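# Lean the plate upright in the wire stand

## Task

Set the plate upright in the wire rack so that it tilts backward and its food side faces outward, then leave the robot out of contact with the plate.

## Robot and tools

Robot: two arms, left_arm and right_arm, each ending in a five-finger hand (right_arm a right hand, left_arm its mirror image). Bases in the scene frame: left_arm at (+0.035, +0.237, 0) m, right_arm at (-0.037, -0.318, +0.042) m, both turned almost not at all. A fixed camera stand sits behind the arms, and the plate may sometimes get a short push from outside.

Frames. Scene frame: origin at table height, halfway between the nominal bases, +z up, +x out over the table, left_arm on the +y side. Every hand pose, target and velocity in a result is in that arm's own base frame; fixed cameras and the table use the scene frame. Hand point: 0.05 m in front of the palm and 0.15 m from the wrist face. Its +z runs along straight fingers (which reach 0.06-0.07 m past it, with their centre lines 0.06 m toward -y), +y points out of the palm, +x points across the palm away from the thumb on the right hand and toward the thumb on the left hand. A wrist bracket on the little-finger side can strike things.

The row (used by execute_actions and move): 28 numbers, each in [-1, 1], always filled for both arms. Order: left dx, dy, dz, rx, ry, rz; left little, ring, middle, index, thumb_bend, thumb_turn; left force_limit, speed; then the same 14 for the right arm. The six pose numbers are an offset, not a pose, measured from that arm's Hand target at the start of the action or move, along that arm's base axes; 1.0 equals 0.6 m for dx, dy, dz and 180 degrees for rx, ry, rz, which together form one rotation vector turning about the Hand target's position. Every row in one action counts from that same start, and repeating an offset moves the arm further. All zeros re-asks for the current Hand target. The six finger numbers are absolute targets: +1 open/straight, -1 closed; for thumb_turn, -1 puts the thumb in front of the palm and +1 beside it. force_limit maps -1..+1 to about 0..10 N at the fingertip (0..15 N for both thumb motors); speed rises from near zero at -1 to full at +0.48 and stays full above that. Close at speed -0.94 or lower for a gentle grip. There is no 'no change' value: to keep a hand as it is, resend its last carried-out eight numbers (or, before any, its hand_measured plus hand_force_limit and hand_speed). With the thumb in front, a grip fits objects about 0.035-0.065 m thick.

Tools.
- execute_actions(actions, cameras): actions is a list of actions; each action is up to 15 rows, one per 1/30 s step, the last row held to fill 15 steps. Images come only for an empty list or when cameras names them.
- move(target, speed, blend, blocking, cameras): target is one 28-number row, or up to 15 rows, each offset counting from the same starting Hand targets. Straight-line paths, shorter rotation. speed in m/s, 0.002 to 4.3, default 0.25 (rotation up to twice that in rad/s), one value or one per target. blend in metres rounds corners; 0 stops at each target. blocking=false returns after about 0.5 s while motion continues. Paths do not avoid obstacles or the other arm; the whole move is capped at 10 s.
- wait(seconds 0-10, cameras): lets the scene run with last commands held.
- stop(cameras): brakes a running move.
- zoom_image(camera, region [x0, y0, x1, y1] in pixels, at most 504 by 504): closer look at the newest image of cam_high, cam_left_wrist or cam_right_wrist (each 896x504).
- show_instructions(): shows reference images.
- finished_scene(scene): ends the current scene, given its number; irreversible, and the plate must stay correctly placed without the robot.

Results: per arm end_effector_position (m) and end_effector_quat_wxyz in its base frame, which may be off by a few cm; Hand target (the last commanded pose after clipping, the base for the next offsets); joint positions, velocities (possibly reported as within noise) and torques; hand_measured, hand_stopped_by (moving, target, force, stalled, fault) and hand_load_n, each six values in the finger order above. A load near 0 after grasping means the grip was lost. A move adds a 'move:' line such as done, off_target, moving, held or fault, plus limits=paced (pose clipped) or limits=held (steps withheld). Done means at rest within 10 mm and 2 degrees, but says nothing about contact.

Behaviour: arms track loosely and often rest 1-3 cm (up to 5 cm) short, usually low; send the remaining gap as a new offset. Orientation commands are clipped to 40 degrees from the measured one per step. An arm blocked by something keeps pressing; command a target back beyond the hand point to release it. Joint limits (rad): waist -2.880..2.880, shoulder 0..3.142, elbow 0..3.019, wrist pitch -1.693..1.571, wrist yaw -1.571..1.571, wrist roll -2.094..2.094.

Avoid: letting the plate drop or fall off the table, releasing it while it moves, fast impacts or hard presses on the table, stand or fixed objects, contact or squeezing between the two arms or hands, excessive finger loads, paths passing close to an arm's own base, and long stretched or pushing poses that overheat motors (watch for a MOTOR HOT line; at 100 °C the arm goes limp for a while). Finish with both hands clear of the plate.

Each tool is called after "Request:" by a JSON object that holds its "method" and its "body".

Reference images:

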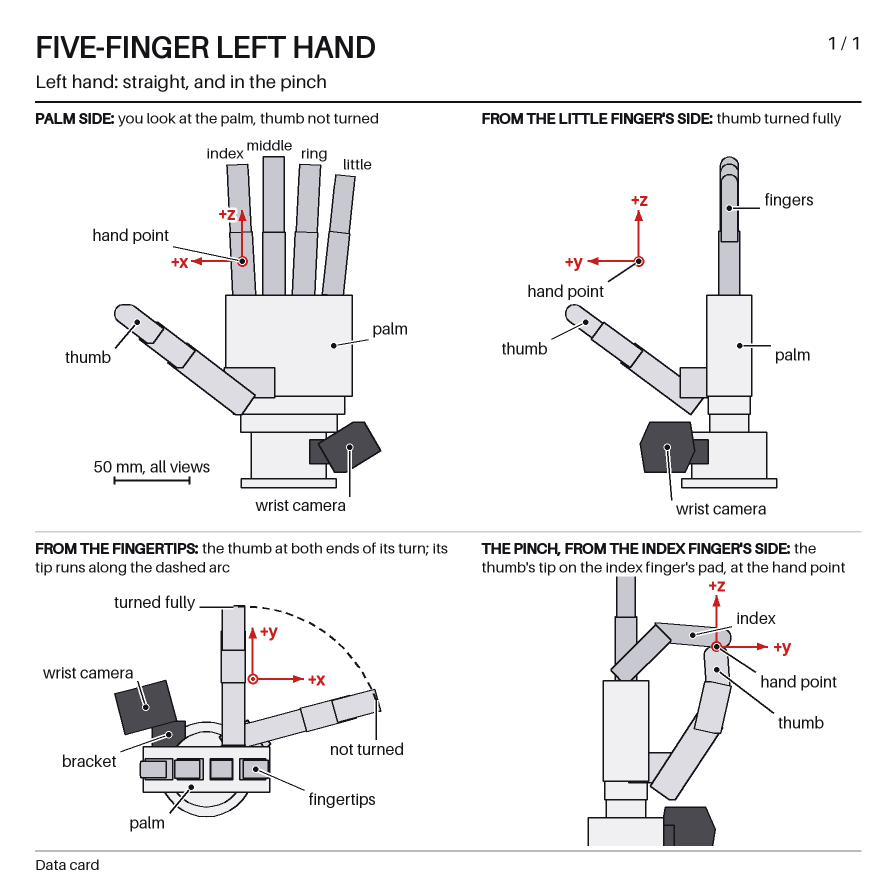

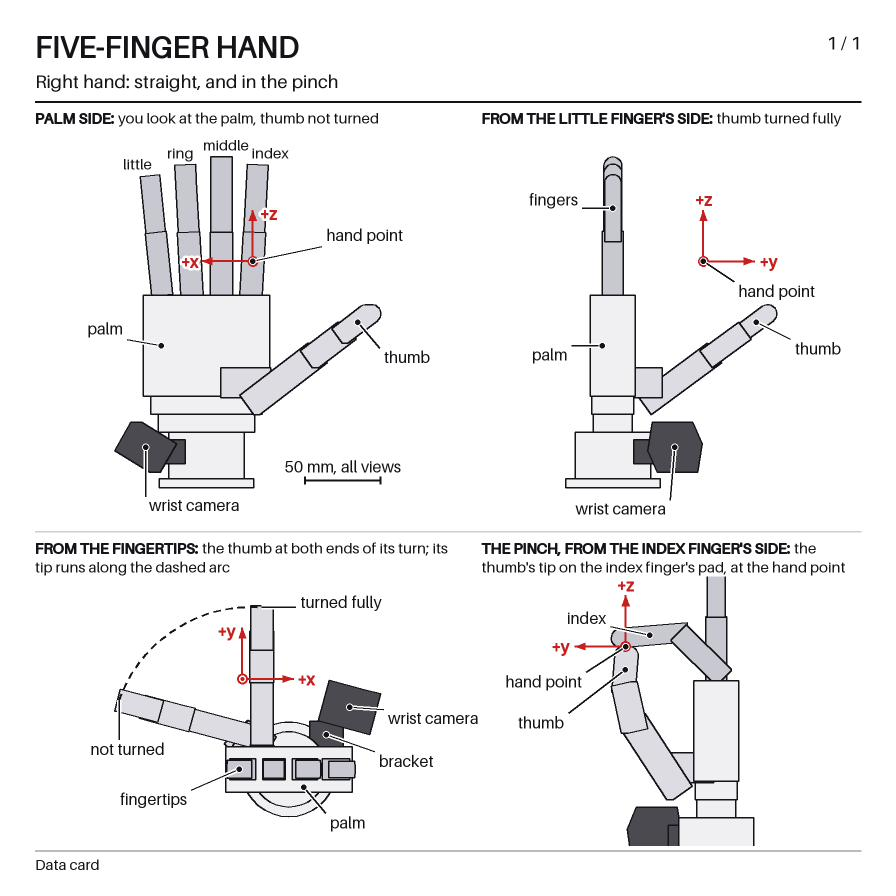

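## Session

Request:
{"method": "execute_actions", "body": {"actions": []}}

Scene clock: 0.00 s.
left_arm: end_effector_position=(+0.1613, -0.2688, +0.2962) hand_measured=(+1.000, +1.000, +1.000, +1.000, +1.000, +1.000) hand_load_n=(+0.0, +0.0, +0.0, +0.0, +0.0, +0.0) hand_stopped_by=(target, target, target, target, target, target) hand_force_limit=0.00 hand_speed=-0.80 end_effector_quat_wxyz=(-0.095, -0.197, +0.752, -0.621) | right_arm: end_effector_position=(+0.3031, -0.0243, +0.3448) hand_measured=(+1.000, +1.000, +1.000, +1.000, +1.000, +1.000) hand_load_n=(+0.0, -0.5, +0.0, +0.0, +0.0, +0.0) hand_stopped_by=(target, target, target, target, target, target) hand_force_limit=0.00 hand_speed=-0.80 end_effector_quat_wxyz=(+0.429, -0.392, +0.733, -0.352)
Joint positions: left_arm=[-0.404 0.651 0.638 -0.402 1.023 -0.048] | right_arm=[-0.309 0.459 0.804 -0.74 -0.104 0.35]
Joint velocities: within noise
Joint torques (N m): no reading
Heat: left arm: hottest elbow 37 °C; right arm: hottest elbow 32 °C.
Hand target: left_arm +0.1641, -0.2700, +0.3082; -0.087, -0.189, +0.750, -0.627 | right_arm +0.3041, -0.0246, +0.3634; +0.440, -0.388, +0.724, -0.363

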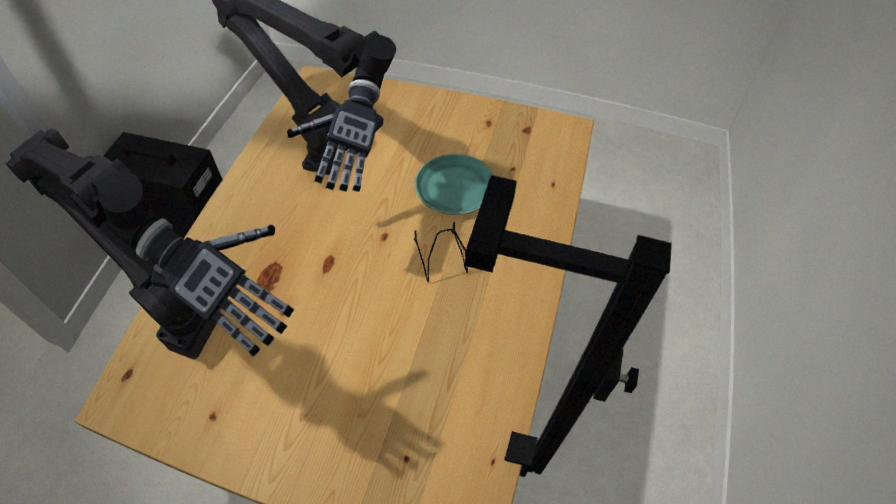

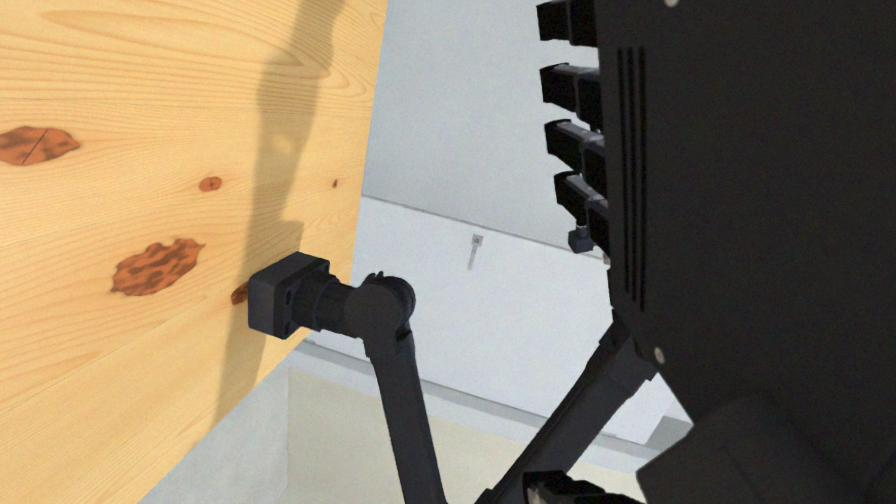

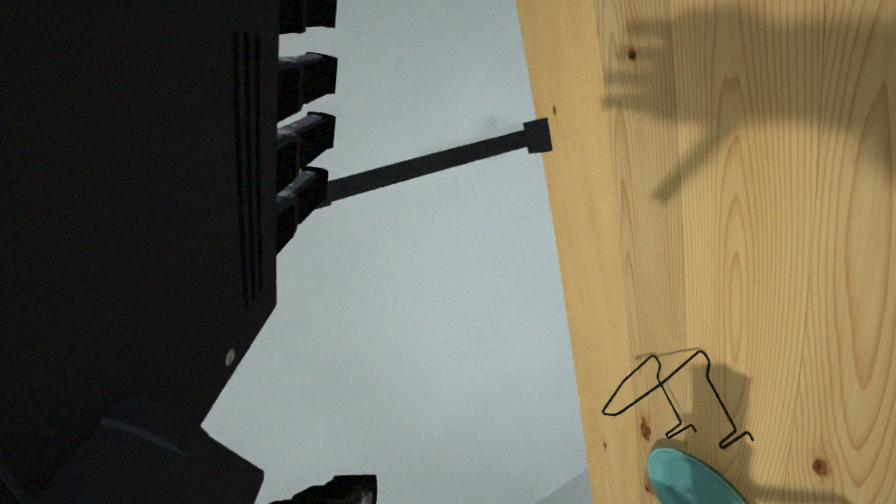

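Request:
{"method": "zoom_image", "body": {"camera": "cam_high", "region": [390, 140, 530, 290]}}

Request:
{"method": "zoom_image", "body": {"camera": "cam_right_wrist", "region": [560, 320, 800, 504]}}

Scaled by 3.360 from the camera's 896x504 image, which has a finer 1280x720 frame.

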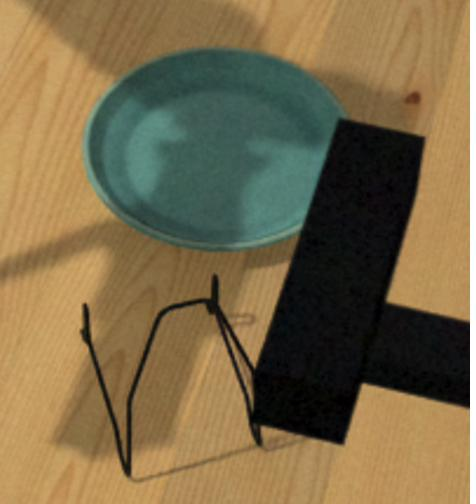

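Scaled by 2.100 from the camera's 896x504 image, which has a finer 1280x720 frame.

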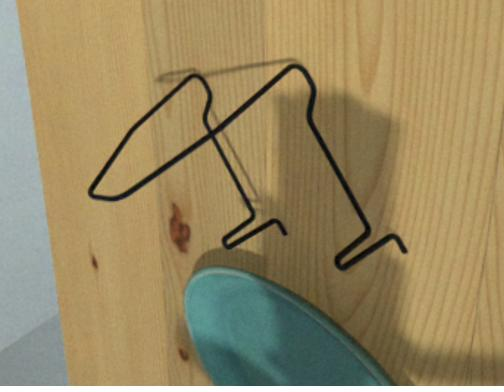

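Request:
{"method": "move", "body": {"target": [[0.36,0.5,0.117,0.2854,0.1603,0.3475,0,0,0,0,0.5,-1,-0.3,-0.2,0,0,0,0,0,0,1,1,1,1,1,1,0,-0.8],[0.568,0.455,-0.23,0.2854,0.1603,0.3475,0,0,0,0,0.5,-1,-0.3,-0.2,-0.0075,0.315,-0.487,-0.088,-0.0425,0.1475,1,1,1,1,1,1,0,-0.8]], "speed": 0.3, "blend": 0.02, "cameras": ["all"]}}

Scene clock: 71.47 s.
left_arm: end_effector_position=(+0.5013, +0.0066, +0.1758) hand_measured=(+0.000, +0.000, +0.000, +0.000, +0.500, -1.000) hand_load_n=(+0.0, +0.0, +0.0, +0.0, +0.0, +0.0) hand_stopped_by=(target, target, target, target, target, target) hand_force_limit=-0.30 hand_speed=-0.20 end_effector_quat_wxyz=(-0.153, +0.687, -0.694, +0.152) | right_arm: end_effector_position=(+0.2957, +0.1595, +0.0642) hand_measured=(+1.000, +1.000, +1.000, +1.000, +1.000, +1.000) hand_load_n=(+0.0, +0.0, +0.0, +0.0, +0.0, -0.5) hand_stopped_by=(target, target, target, target, target, target) hand_force_limit=0.00 hand_speed=-0.80 end_effector_quat_wxyz=(-0.492, +0.578, -0.536, +0.370)
Joint positions: left_arm=[0.079 1.515 1.337 -0.958 0.034 0.082] | right_arm=[0.618 0.843 0.048 0.525 0.425 0.217]
Joint torques (N m): left_arm=[0.91 -12.1 8.21 2.02 -0.19 -0.11] | right_arm=[0.38 0.15 7.62 3 0.29 -0.1]
Heat: left arm: hottest elbow 47 °C; right arm: hottest elbow 44 °C.
Hand target: left_arm +0.5049, +0.0030, +0.1703; -0.153, +0.690, -0.691, +0.153 | right_arm +0.2996, +0.1645, +0.0712; -0.500, +0.575, -0.529, +0.373
Off the commanded pose: left_arm 0.008 m, 1 deg | right_arm 0.009 m, 1 deg.
move: done

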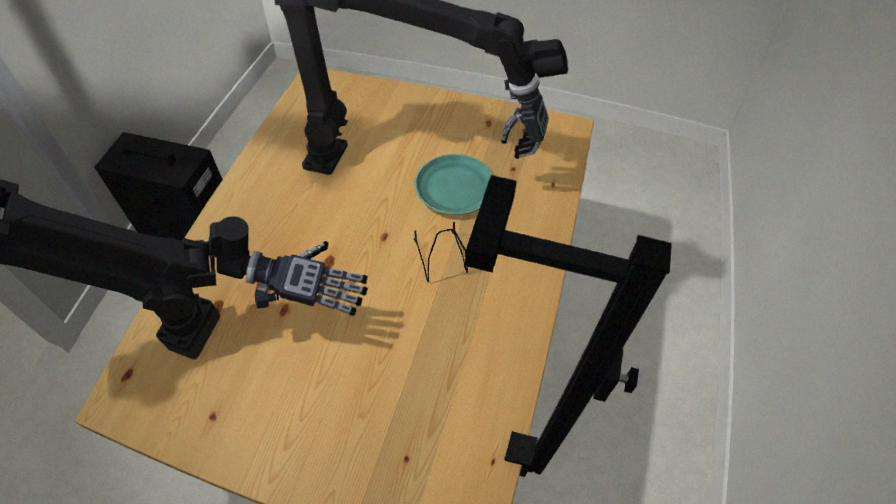

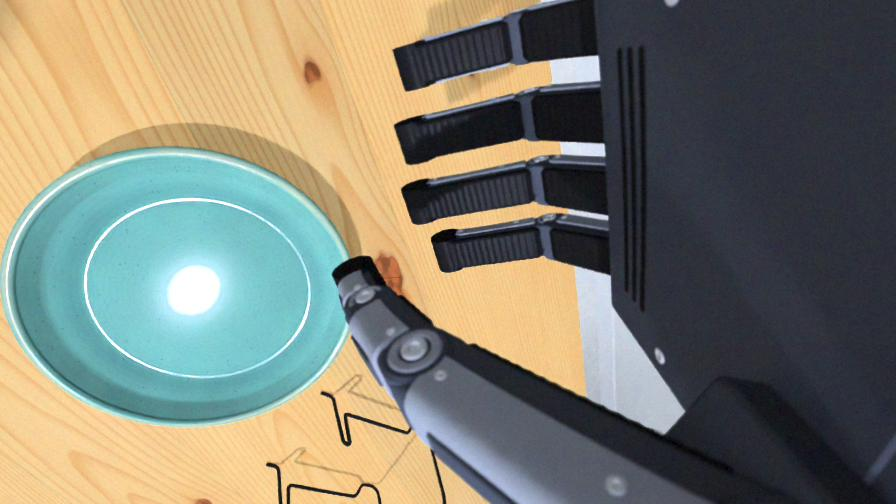

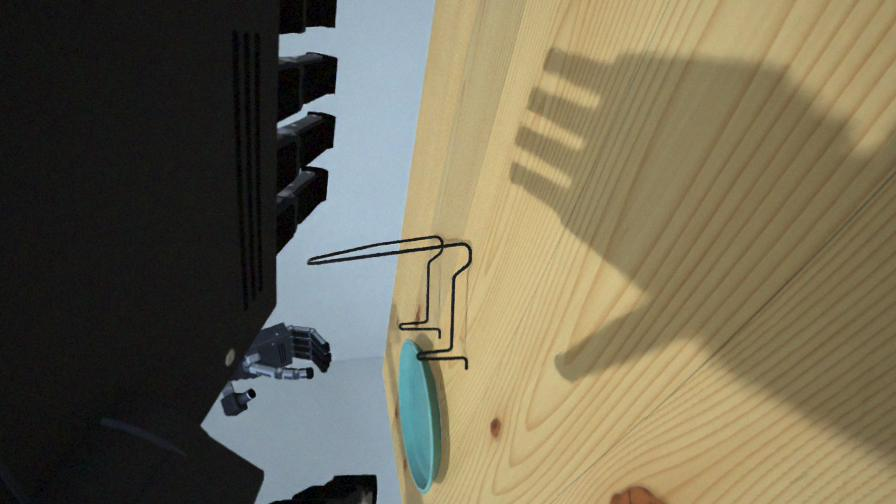

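Request:
{"method": "move", "body": {"target": [0.005,-0.022,-0.19,0,0,0,0,0,0,0,0.5,-1,-0.3,-0.2,0,0,0,0,0,0,1,1,1,1,1,1,0,-0.8], "speed": 0.15, "cameras": ["cam_left_wrist"]}}

Scene clock: 99.57 s.
left_arm: end_effector_position=(+0.5077, -0.0061, +0.0652) hand_measured=(+0.000, +0.000, +0.000, +0.000, +0.500, -1.000) hand_load_n=(+0.0, +0.0, +0.0, +0.0, +0.0, +0.0) hand_stopped_by=(target, target, target, target, target, target) hand_force_limit=-0.30 hand_speed=-0.20 end_effector_quat_wxyz=(-0.156, +0.686, -0.694, +0.155) | right_arm: end_effector_position=(+0.2958, +0.1595, +0.0641) hand_measured=(+1.000, +1.000, +1.000, +1.000, +1.000, +1.000) hand_load_n=(+0.0, +0.0, +0.0, +0.0, +0.0, +0.0) hand_stopped_by=(target, target, target, target, target, target) hand_force_limit=0.00 hand_speed=-0.80 end_effector_quat_wxyz=(-0.492, +0.578, -0.536, +0.370)
Joint positions: left_arm=[0.051 1.617 1.149 -0.66 0.022 0.058] | right_arm=[0.618 0.843 0.048 0.526 0.425 0.217]
Joint torques (N m): left_arm=[0.79 -12.4 7.25 1.96 -0.15 -0.1] | right_arm=[0.09 -0.26 7.84 3 0.22 -0.12]
Heat: left arm: hottest elbow 44 °C; right arm: hottest elbow 41 °C.
Hand target: left_arm +0.5080, -0.0103, +0.0564; -0.154, +0.690, -0.691, +0.153 | right_arm +0.2996, +0.1645, +0.0713; -0.501, +0.575, -0.529, +0.373
Off the commanded pose: left_arm 0.010 m, 1 deg | right_arm 0.009 m, 1 deg.
move: done
Images, in order (width x height): cam_left_wrist 896x504.

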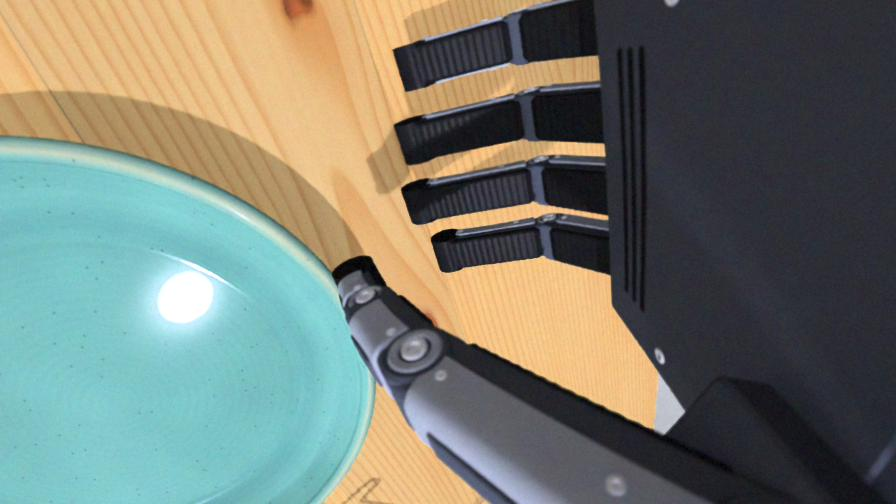

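Request:
{"method": "move", "body": {"target": [[0,-0.041,0,0,0,0,0,0,0,0,0.5,-1,-0.3,-0.2,0,0,0,0,0,0,1,1,1,1,1,1,0,-0.8],[0,-0.041,-0.02,0,0,0,0,0,0,0,0.5,-1,-0.3,-0.2,0,0,0,0,0,0,1,1,1,1,1,1,0,-0.8]], "speed": 0.1, "cameras": ["cam_left_wrist"]}}

Scene clock: 124.50 s.
left_arm: end_effector_position=(+0.5094, -0.0324, +0.0561) hand_measured=(+0.000, +0.000, +0.000, +0.000, +0.500, -1.000) hand_load_n=(+0.0, +0.0, +0.0, +0.0, +0.0, +0.0) hand_stopped_by=(target, target, target, target, target, target) hand_force_limit=-0.30 hand_speed=-0.20 end_effector_quat_wxyz=(-0.158, +0.684, -0.694, +0.157) | right_arm: end_effector_position=(+0.2958, +0.1595, +0.0641) hand_measured=(+1.000, +1.000, +1.000, +1.000, +1.000, +1.000) hand_load_n=(-0.5, +0.0, +0.0, +0.0, +0.5, +0.0) hand_stopped_by=(target, target, target, target, target, target) hand_force_limit=0.00 hand_speed=-0.80 end_effector_quat_wxyz=(-0.492, +0.578, -0.536, +0.370)
Joint positions: left_arm=[-0.003 1.627 1.134 -0.629 0 0.011] | right_arm=[0.618 0.843 0.048 0.526 0.425 0.217]
Joint torques (N m): left_arm=[1.08 -12.34 6.91 1.98 -0.19 -0.09] | right_arm=[-0.03 -0.91 7.72 3.18 0.3 -0.12]
Heat: left arm: hottest elbow 44 °C; right arm: hottest elbow 39 °C.
Hand target: left_arm +0.5080, -0.0349, +0.0444; -0.153, +0.690, -0.691, +0.153 | right_arm +0.2996, +0.1645, +0.0713; -0.501, +0.575, -0.529, +0.373
Off the commanded pose: left_arm 0.012 m, 1 deg | right_arm 0.010 m, 1 deg.
move: off_target (left_arm)
Images, in order (width x height): cam_left_wrist 896x504.

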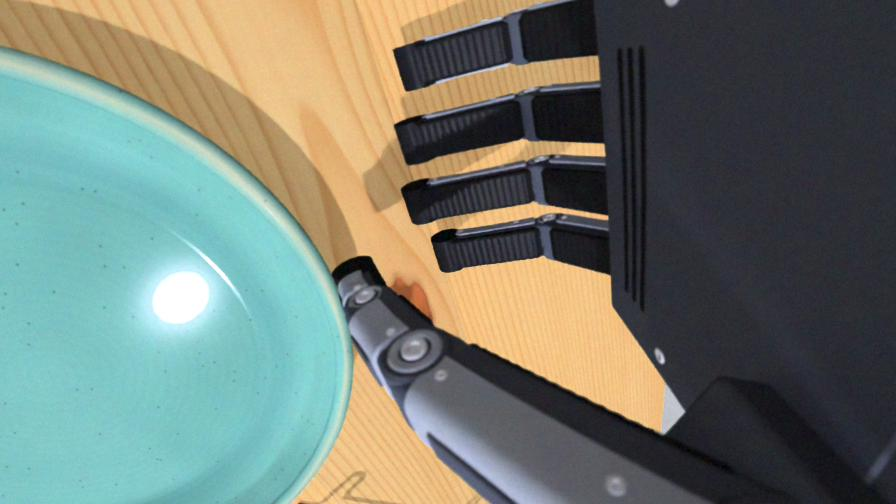

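Request:
{"method": "move", "body": {"target": [-0.075,-0.01,0,0,0,0,0,0,0,0,0.5,-1,-0.3,-0.2,0,0,0,0,0,0,1,1,1,1,1,1,0,-0.8], "speed": 0.08, "cameras": ["cam_left_wrist"]}}

Scene clock: 132.17 s.
left_arm: end_effector_position=(+0.4634, -0.0370, +0.0436) hand_measured=(+0.000, +0.000, +0.000, +0.000, +0.500, -1.000) hand_load_n=(-0.5, +0.0, +0.0, +0.0, +0.0, +0.0) hand_stopped_by=(target, target, target, target, target, target) hand_force_limit=-0.30 hand_speed=-0.20 end_effector_quat_wxyz=(-0.149, +0.687, -0.695, +0.148) | right_arm: end_effector_position=(+0.2958, +0.1595, +0.0641) hand_measured=(+1.000, +1.000, +1.000, +1.000, +1.000, +1.000) hand_load_n=(+0.0, +0.5, +0.0, +0.0, +0.0, +0.0) hand_stopped_by=(target, target, target, target, target, target) hand_force_limit=0.00 hand_speed=-0.80 end_effector_quat_wxyz=(-0.492, +0.578, -0.536, +0.370)
Joint positions: left_arm=[-0.015 1.549 1.006 -0.604 -0.006 -0.002] | right_arm=[0.618 0.843 0.048 0.526 0.425 0.217]
Joint torques (N m): left_arm=[0.91 -12.86 6.56 1.88 -0.21 -0.1] | right_arm=[-0.09 -0.03 7.82 3.18 0.22 -0.1]
Heat: left arm: hottest elbow 43 °C; right arm: hottest elbow 39 °C.
Hand target: left_arm +0.4630, -0.0409, +0.0444; -0.153, +0.690, -0.691, +0.153 | right_arm +0.2996, +0.1645, +0.0713; -0.501, +0.575, -0.529, +0.373
Off the commanded pose: left_arm 0.004 m, 1 deg | right_arm 0.010 m, 1 deg.
move: done
Images, in order (width x height): cam_left_wrist 896x504.

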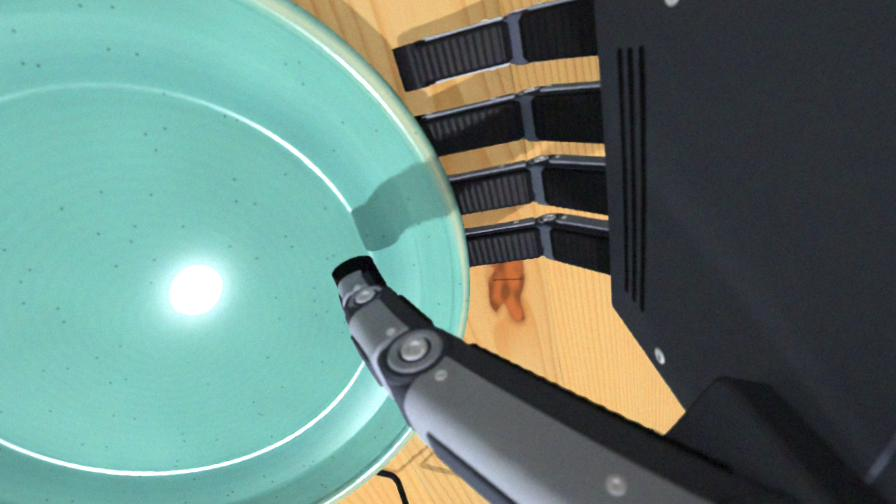

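Request:
{"method": "move", "body": {"target": [0,0,0.012,0,0,0,0,0,0,0,0.5,-1,-0.3,-0.2,0,0,0,0,0,0,1,1,1,1,1,1,0,-0.8], "speed": 0.08, "cameras": []}}

Request:
{"method": "move", "body": {"target": [0,0,0,0,0,0,0,0,0,0,0.28,-1,0,-0.5,0,0,0,0,0,0,1,1,1,1,1,1,0,-0.8], "speed": 0.08, "cameras": []}}

Request:
{"method": "move", "body": {"target": [0,0,0,0,0,0,-0.5,-0.5,-0.5,-0.5,0.28,-1,0,-0.85,0,0,0,0,0,0,1,1,1,1,1,1,0,-0.8], "speed": 0.08, "cameras": []}}

Request:
{"method": "move", "body": {"target": [0,0,0,0,0,0,-0.5,-0.6,-0.6,-0.6,0.28,-1,0.3,-0.9,0,0,0,0,0,0,1,1,1,1,1,1,0,-0.8], "speed": 0.08, "cameras": ["cam_left_wrist"]}}

Scene clock: 145.27 s.
left_arm: end_effector_position=(+0.4636, -0.0371, +0.0450) hand_measured=(+0.000, +0.000, +0.000, +0.000, +0.500, -1.000) hand_load_n=(+0.0, +0.0, +1.5, +0.0, +0.0, +0.0) hand_stopped_by=(target, target, target, target, target, target) hand_force_limit=-0.30 hand_speed=-0.20 end_effector_quat_wxyz=(-0.150, +0.687, -0.695, +0.149) | right_arm: end_effector_position=(+0.2958, +0.1595, +0.0641) hand_measured=(+1.000, +1.000, +1.000, +1.000, +1.000, +1.000) hand_load_n=(+0.0, +0.0, +0.0, +0.0, +0.0, +0.0) hand_stopped_by=(target, target, target, target, target, target) hand_force_limit=0.00 hand_speed=-0.80 end_effector_quat_wxyz=(-0.492, +0.578, -0.536, +0.370)
Joint positions: left_arm=[-0.015 1.546 1.005 -0.604 -0.006 -0.003] | right_arm=[0.618 0.843 0.048 0.526 0.425 0.217]
Joint torques (N m): left_arm=[0.91 -13.45 7.27 1.05 -0.18 -0.1] | right_arm=[0.67 0.15 7.69 3.22 0.3 -0.09]
Heat: left arm: hottest elbow 42 °C; right arm: hottest elbow 39 °C.
Hand target: left_arm +0.4630, -0.0409, +0.0515; -0.153, +0.690, -0.691, +0.153 | right_arm +0.2996, +0.1645, +0.0713; -0.501, +0.575, -0.529, +0.373
Off the commanded pose: left_arm 0.008 m, 1 deg | right_arm 0.010 m, 1 deg.
move: done
No camera images: "cameras" was empty.

Scene clock: 145.87 s.
left_arm: end_effector_position=(+0.4636, -0.0370, +0.0450) hand_measured=(+0.000, +0.000, +0.000, +0.000, +0.280, -1.000) hand_load_n=(+0.0, +0.0, +1.0, +0.0, +0.0, +0.0) hand_stopped_by=(target, target, target, target, target, target) hand_force_limit=0.00 hand_speed=-0.50 end_effector_quat_wxyz=(-0.151, +0.687, -0.695, +0.149) | right_arm: end_effector_position=(+0.2958, +0.1595, +0.0641) hand_measured=(+1.000, +1.000, +1.000, +1.000, +1.000, +1.000) hand_load_n=(+0.0, +0.0, +0.0, -0.5, +0.0, +0.0) hand_stopped_by=(target, target, target, target, target, target) hand_force_limit=0.00 hand_speed=-0.80 end_effector_quat_wxyz=(-0.492, +0.578, -0.536, +0.370)
Joint positions: left_arm=[-0.015 1.546 1.005 -0.604 -0.006 -0.003] | right_arm=[0.618 0.843 0.048 0.526 0.425 0.217]
Joint torques (N m): left_arm=[1.14 -13.33 7.35 1.1 -0.22 -0.11] | right_arm=[-0.44 1.08 7.83 3.08 0.24 -0.14]
Heat: left arm: hottest elbow 42 °C; right arm: hottest elbow 39 °C.
Hand target: left_arm +0.4630, -0.0409, +0.0515; -0.154, +0.690, -0.691, +0.153 | right_arm +0.2996, +0.1645, +0.0713; -0.501, +0.575, -0.529, +0.373
Off the commanded pose: left_arm 0.008 m, 1 deg | right_arm 0.010 m, 1 deg.
move: done
No camera images: "cameras" was empty.

Scene clock: 147.33 s.
left_arm: end_effector_position=(+0.4638, -0.0367, +0.0453) hand_measured=(-0.500, -0.290, -0.206, -0.274, +0.282, -1.000) hand_load_n=(+1.0, +4.0, +0.0, +8.5, +5.5, +0.0) hand_stopped_by=(target, force, force, force, target, target) hand_force_limit=0.00 hand_speed=-0.85 end_effector_quat_wxyz=(-0.151, +0.688, -0.694, +0.149) | right_arm: end_effector_position=(+0.2958, +0.1595, +0.0641) hand_measured=(+1.000, +1.000, +1.000, +1.000, +1.000, +1.000) hand_load_n=(+0.0, +0.0, +0.0, +0.0, +0.0, +0.0) hand_stopped_by=(target, target, target, target, target, target) hand_force_limit=0.00 hand_speed=-0.80 end_effector_quat_wxyz=(-0.492, +0.578, -0.536, +0.370)
Joint positions: left_arm=[-0.015 1.545 1.005 -0.604 -0.008 -0.005] | right_arm=[0.618 0.843 0.048 0.526 0.425 0.217]
Joint torques (N m): left_arm=[0.67 -13.57 7.32 1.07 -0.08 -0.07] | right_arm=[0.03 1.08 7.73 2.86 0.26 -0.14]
Heat: left arm: hottest elbow 42 °C; right arm: hottest elbow 39 °C.
Hand target: left_arm +0.4630, -0.0409, +0.0516; -0.154, +0.690, -0.691, +0.153 | right_arm +0.2996, +0.1645, +0.0713; -0.501, +0.575, -0.529, +0.373
Off the commanded pose: left_arm 0.008 m, 1 deg | right_arm 0.010 m, 1 deg.
move: done
No camera images: "cameras" was empty.

Scene clock: 147.83 s.
left_arm: end_effector_position=(+0.4638, -0.0366, +0.0453) hand_measured=(-0.500, -0.306, -0.230, -0.274, +0.282, -1.000) hand_load_n=(+0.0, +5.5, +8.5, +6.0, +7.5, +0.5) hand_stopped_by=(target, force, force, force, target, target) hand_force_limit=0.30 hand_speed=-0.90 end_effector_quat_wxyz=(-0.152, +0.688, -0.694, +0.148) | right_arm: end_effector_position=(+0.2958, +0.1595, +0.0641) hand_measured=(+1.000, +1.000, +1.000, +1.000, +1.000, +1.000) hand_load_n=(+0.0, +0.0, +0.0, +0.0, +0.0, +0.0) hand_stopped_by=(target, target, target, target, target, target) hand_force_limit=0.00 hand_speed=-0.80 end_effector_quat_wxyz=(-0.492, +0.578, -0.536, +0.370)
Joint positions: left_arm=[-0.015 1.545 1.005 -0.604 -0.009 -0.005] | right_arm=[0.618 0.843 0.048 0.526 0.425 0.217]
Joint torques (N m): left_arm=[0.79 -13.63 7.3 0.99 -0.06 -0.06] | right_arm=[-0.38 0.09 7.66 2.95 0.24 -0.05]
Heat: left arm: hottest elbow 42 °C; right arm: hottest elbow 39 °C.
Hand target: left_arm +0.4630, -0.0409, +0.0516; -0.154, +0.690, -0.691, +0.153 | right_arm +0.2996, +0.1645, +0.0713; -0.501, +0.575, -0.529, +0.373
Off the commanded pose: left_arm 0.008 m, 1 deg | right_arm 0.010 m, 1 deg.
move: done
Images, in order (width x height): cam_left_wrist 896x504.

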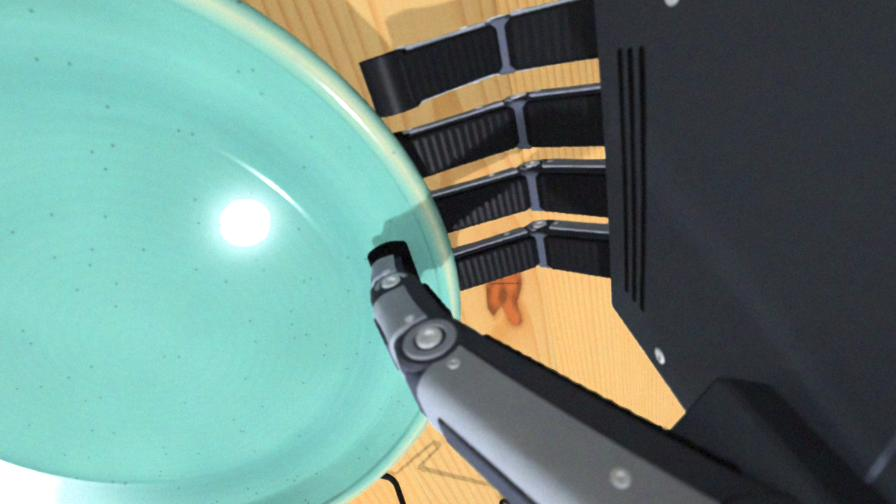

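Request:
{"method": "move", "body": {"target": [[-0.0183,0.005,0.123,0,-0.111,0,-0.5,-0.6,-0.6,-0.6,0.28,-1,0.3,-0.9,0,0,0,0,0,0,1,1,1,1,1,1,0,-0.8],[-0.078,0.02,0.223,0,-0.25,0,-0.5,-0.6,-0.6,-0.6,0.28,-1,0.3,-0.9,0,0,0,0,0,0,1,1,1,1,1,1,0,-0.8],[-0.148,0.04,0.44,0,-0.361,0,-0.5,-0.6,-0.6,-0.6,0.28,-1,0.3,-0.9,0,0,0,0,0,0,1,1,1,1,1,1,0,-0.8]], "speed": 0.12, "blend": 0.02, "cameras": ["all"]}}

Scene clock: 165.57 s.
left_arm: end_effector_position=(+0.3708, -0.0196, +0.2749) hand_measured=(-0.500, -0.306, -0.230, -0.274, +0.286, -1.000) hand_load_n=(+0.0, +0.0, +9.0, +1.5, +15.0, +1.5) hand_stopped_by=(target, force, force, force, target, target) hand_force_limit=0.30 hand_speed=-0.90 end_effector_quat_wxyz=(-0.471, +0.526, -0.525, +0.475) | right_arm: end_effector_position=(+0.2958, +0.1595, +0.0641) hand_measured=(+1.000, +1.000, +1.000, +1.000, +1.000, +1.000) hand_load_n=(+0.0, +0.0, +0.0, +0.0, +0.0, +0.0) hand_stopped_by=(target, target, target, target, target, target) hand_force_limit=0.00 hand_speed=-0.80 end_effector_quat_wxyz=(-0.492, +0.578, -0.536, +0.370)
Joint positions: left_arm=[0.069 0.529 0.483 -0.058 0.073 0.003] | right_arm=[0.618 0.843 0.048 0.526 0.425 0.217]
Joint torques (N m): left_arm=[1.85 -2.14 11.88 4.52 0.14 0.09] | right_arm=[0.73 0.03 7.6 3.26 0.22 -0.13]
Heat: left arm: hottest elbow 42 °C; right arm: hottest elbow 39 °C.
Hand target: left_arm +0.3742, -0.0169, +0.3156; -0.501, +0.499, -0.500, +0.499 | right_arm +0.2996, +0.1645, +0.0713; -0.501, +0.575, -0.529, +0.373
Off the commanded pose: left_arm 0.041 m, 6 deg | right_arm 0.010 m, 1 deg.
move: off_target (left_arm)

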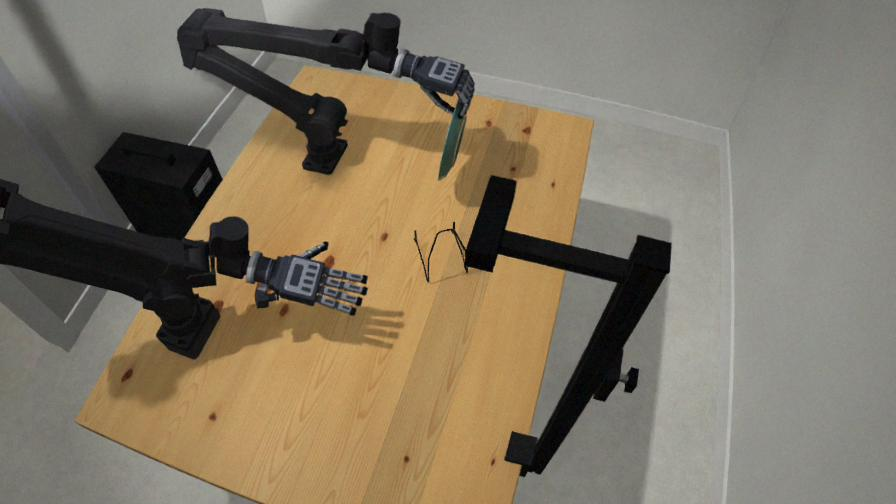

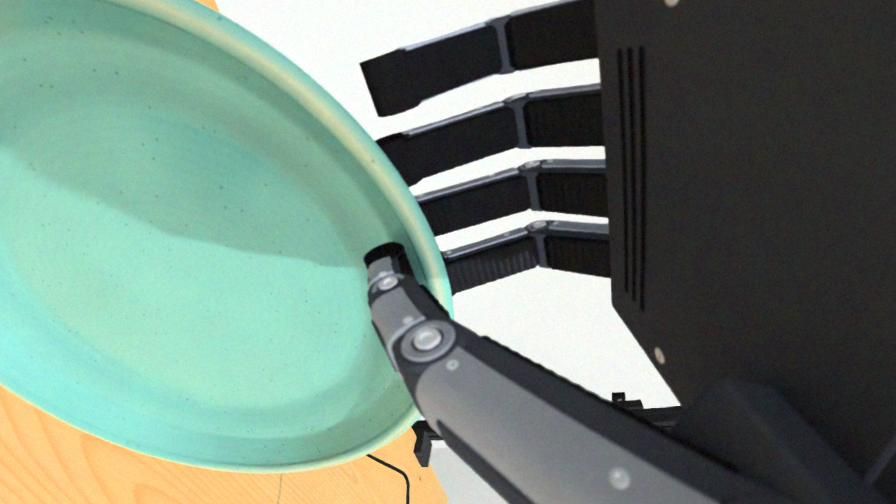

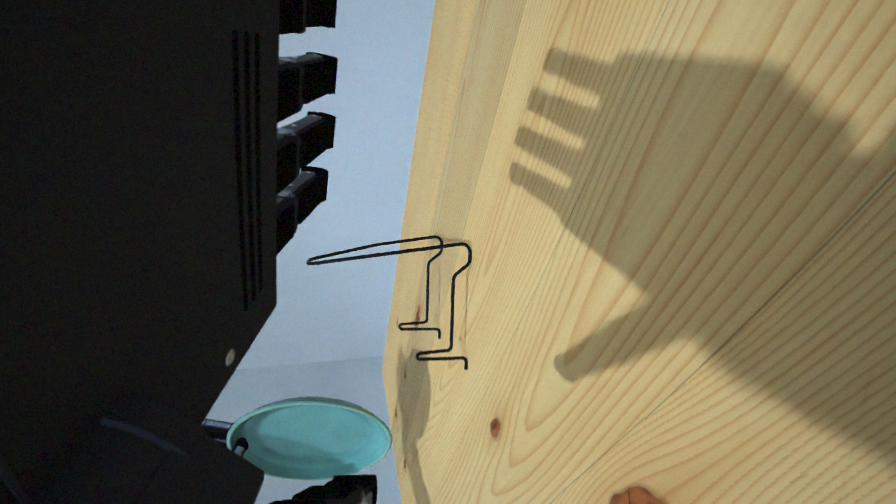

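Request:
{"method": "move", "body": {"target": [[0,0,0.067,0,0,0,-0.5,-0.6,-0.6,-0.6,0.28,-1,0.3,-0.9,0,0,0,0,0,0,1,1,1,1,1,1,0,-0.8],[0.018,-0.155,0.09,0,0,-0.222,-0.5,-0.6,-0.6,-0.6,0.28,-1,0.3,-0.9,0,0,0,0,0,0,1,1,1,1,1,1,0,-0.8],[0.023,-0.328,0.11,0,0,-0.4,-0.5,-0.6,-0.6,-0.6,0.28,-1,0.3,-0.9,0,0,0,0,0,0,1,1,1,1,1,1,0,-0.8]], "speed": 0.13, "blend": 0.02, "cameras": ["all"]}}

Request:
{"method": "zoom_image", "body": {"camera": "cam_right_wrist", "region": [250, 180, 500, 400]}}

Request:
{"method": "zoom_image", "body": {"camera": "cam_high", "region": [380, 130, 540, 290]}}

Scene clock: 202.37 s.
left_arm: end_effector_position=(+0.3717, -0.2079, +0.3251) hand_measured=(-0.500, -0.306, -0.230, -0.274, +0.286, -1.000) hand_load_n=(+0.0, +0.0, +9.0, +1.5, +12.5, +1.0) hand_stopped_by=(target, force, force, force, target, target) hand_force_limit=0.30 hand_speed=-0.90 end_effector_quat_wxyz=(+0.072, -0.160, +0.707, -0.685) | right_arm: end_effector_position=(+0.2958, +0.1595, +0.0641) hand_measured=(+1.000, +1.000, +1.000, +1.000, +1.000, +1.000) hand_load_n=(+0.0, +0.0, +0.0, +0.0, +0.0, +0.0) hand_stopped_by=(target, target, target, target, target, target) hand_force_limit=0.00 hand_speed=-0.80 end_effector_quat_wxyz=(-0.492, +0.578, -0.536, +0.370)
Joint positions: left_arm=[-0.041 1.079 0.828 0.112 1.199 0.011] | right_arm=[0.618 0.843 0.048 0.526 0.425 0.217]
Joint torques (N m): left_arm=[0.62 -6.89 16.68 3.18 0.48 -0.02] | right_arm=[-0.32 0.5 7.82 3.25 0.29 -0.08]
Heat: left arm: hottest elbow 50 °C; right arm: hottest elbow 38 °C.
Hand target: left_arm +0.3879, -0.2137, +0.3817; +0.111, -0.110, +0.698, -0.698 | right_arm +0.2996, +0.1645, +0.0713; -0.501, +0.575, -0.529, +0.373
Off the commanded pose: left_arm 0.059 m, 8 deg | right_arm 0.010 m, 1 deg.
move: off_target (left_arm)

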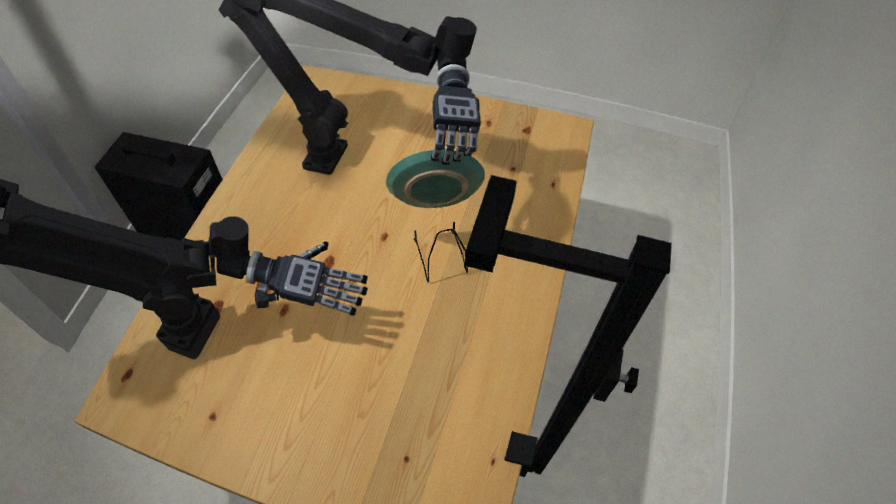

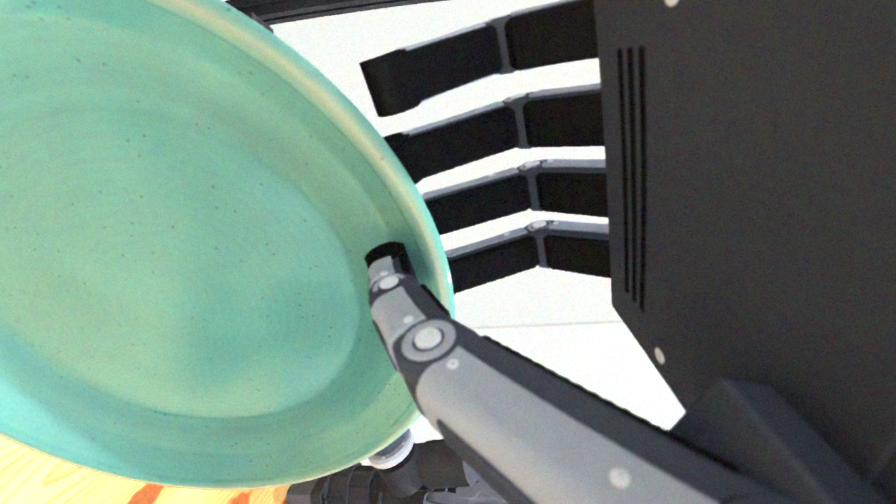

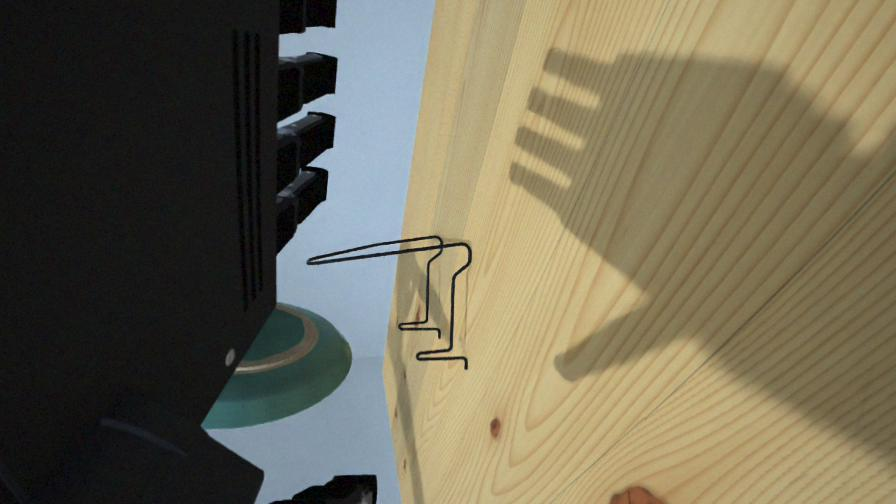

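Scaled by 2.016 from the camera's 896x504 image, which has a finer 1280x720 frame.

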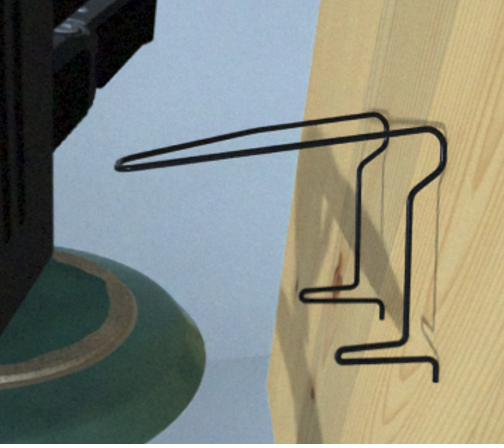

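Scaled by 3.150 from the camera's 896x504 image, which has a finer 1280x720 frame.

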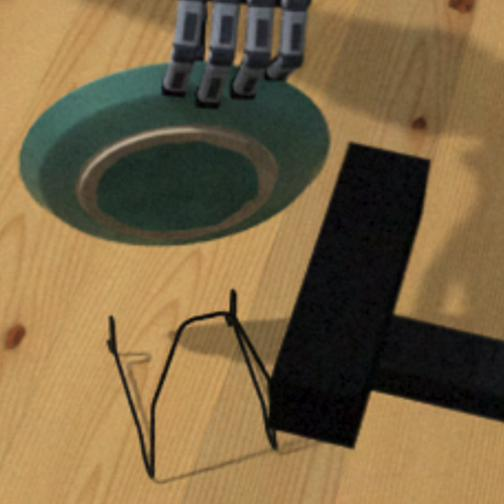

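Request:
{"method": "move", "body": {"target": [[0.045,-0.07,0,0,0,0.04,-0.5,-0.6,-0.6,-0.6,0.28,-1,0.3,-0.9,0,0,0,0,0,0,1,1,1,1,1,1,0,-0.8],[0.045,-0.07,-0.1,0,0,0.04,-0.5,-0.6,-0.6,-0.6,0.28,-1,0.3,-0.9,0,0,0,0,0,0,1,1,1,1,1,1,0,-0.8]], "speed": 0.1, "cameras": ["cam_high","cam_right_wrist"]}}

Request:
{"method": "zoom_image", "body": {"camera": "cam_right_wrist", "region": [250, 180, 500, 400]}}

Request:
{"method": "zoom_image", "body": {"camera": "cam_high", "region": [380, 130, 540, 290]}}

Scene clock: 256.10 s.
left_arm: end_effector_position=(+0.4143, -0.2513, +0.2987) hand_measured=(-0.500, -0.306, -0.230, -0.274, +0.286, -1.000) hand_load_n=(+0.0, +0.0, +8.5, +1.5, +13.0, +1.0) hand_stopped_by=(target, force, force, force, target, target) hand_force_limit=0.30 hand_speed=-0.90 end_effector_quat_wxyz=(+0.137, -0.177, +0.700, -0.678) | right_arm: end_effector_position=(+0.2958, +0.1595, +0.0641) hand_measured=(+1.000, +1.000, +1.000, +1.000, +1.000, +1.000) hand_load_n=(+0.0, +0.0, +0.0, +0.0, +0.5, +0.0) hand_stopped_by=(target, target, target, target, target, target) hand_force_limit=0.00 hand_speed=-0.80 end_effector_quat_wxyz=(-0.492, +0.578, -0.536, +0.370)
Joint positions: left_arm=[-0.174 1.168 0.809 0.284 0.948 0.012] | right_arm=[0.618 0.843 0.048 0.526 0.425 0.217]
Joint torques (N m): left_arm=[0.91 -8.53 10 3.7 0.12 -0.04] | right_arm=[-0.67 -0.56 7.75 3.11 0.25 -0.08]
Heat: left arm: hottest elbow 60 °C; right arm: hottest elbow 38 °C.
Hand target: left_arm +0.4149, -0.2558, +0.3216; +0.155, -0.153, +0.690, -0.690 | right_arm +0.2996, +0.1645, +0.0713; -0.501, +0.575, -0.529, +0.373
Off the commanded pose: left_arm 0.023 m, 4 deg | right_arm 0.010 m, 1 deg.
move: off_target (left_arm)
Images, in order (width x height): cam_high 896x504, cam_right_wrist 896x504.

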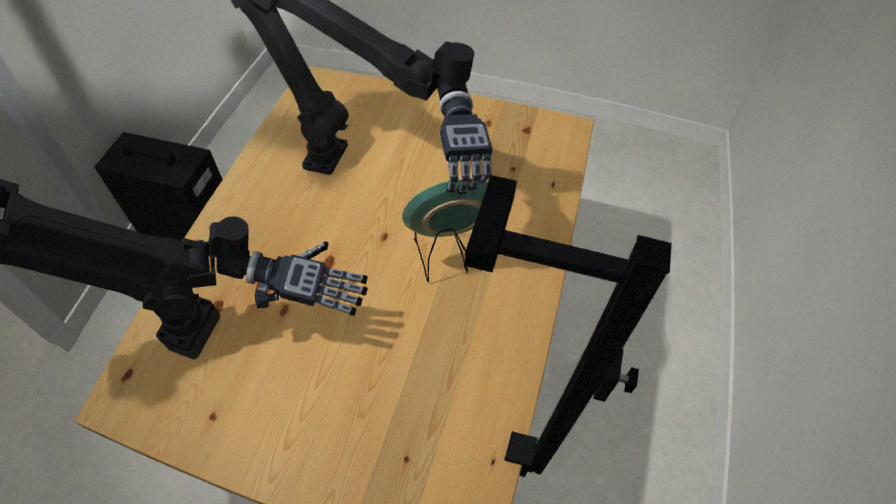

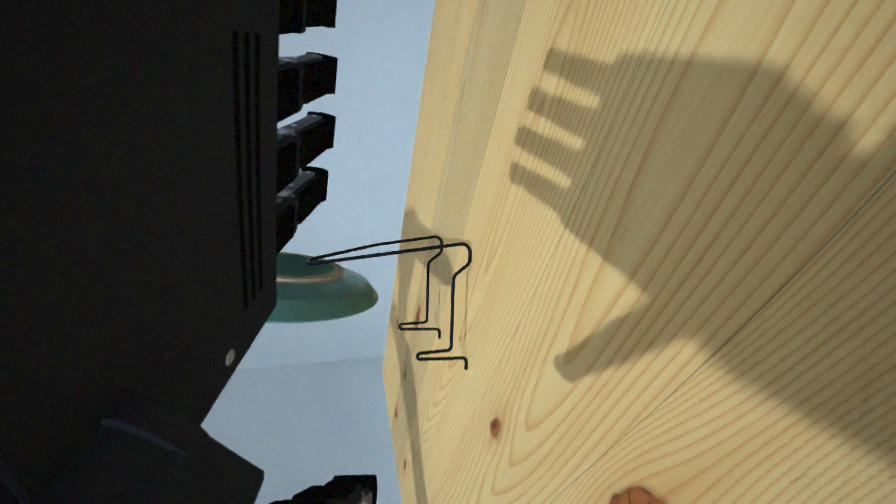

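Scaled by 2.016 from the camera's 896x504 image, which has a finer 1280x720 frame.

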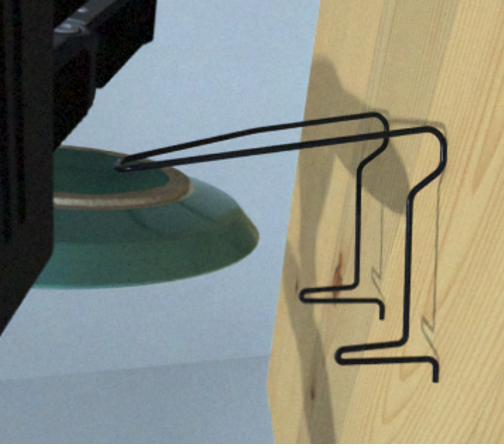

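Scaled by 3.150 from the camera's 896x504 image, which has a finer 1280x720 frame.

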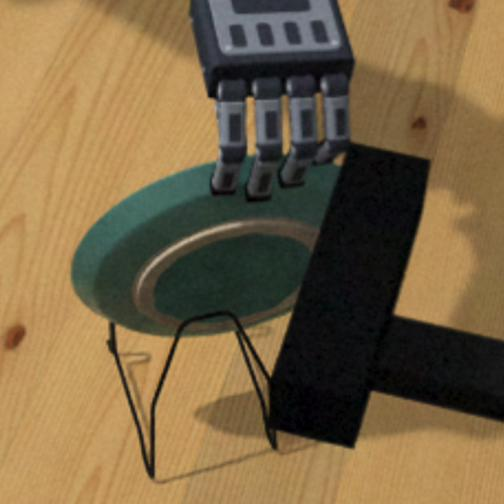

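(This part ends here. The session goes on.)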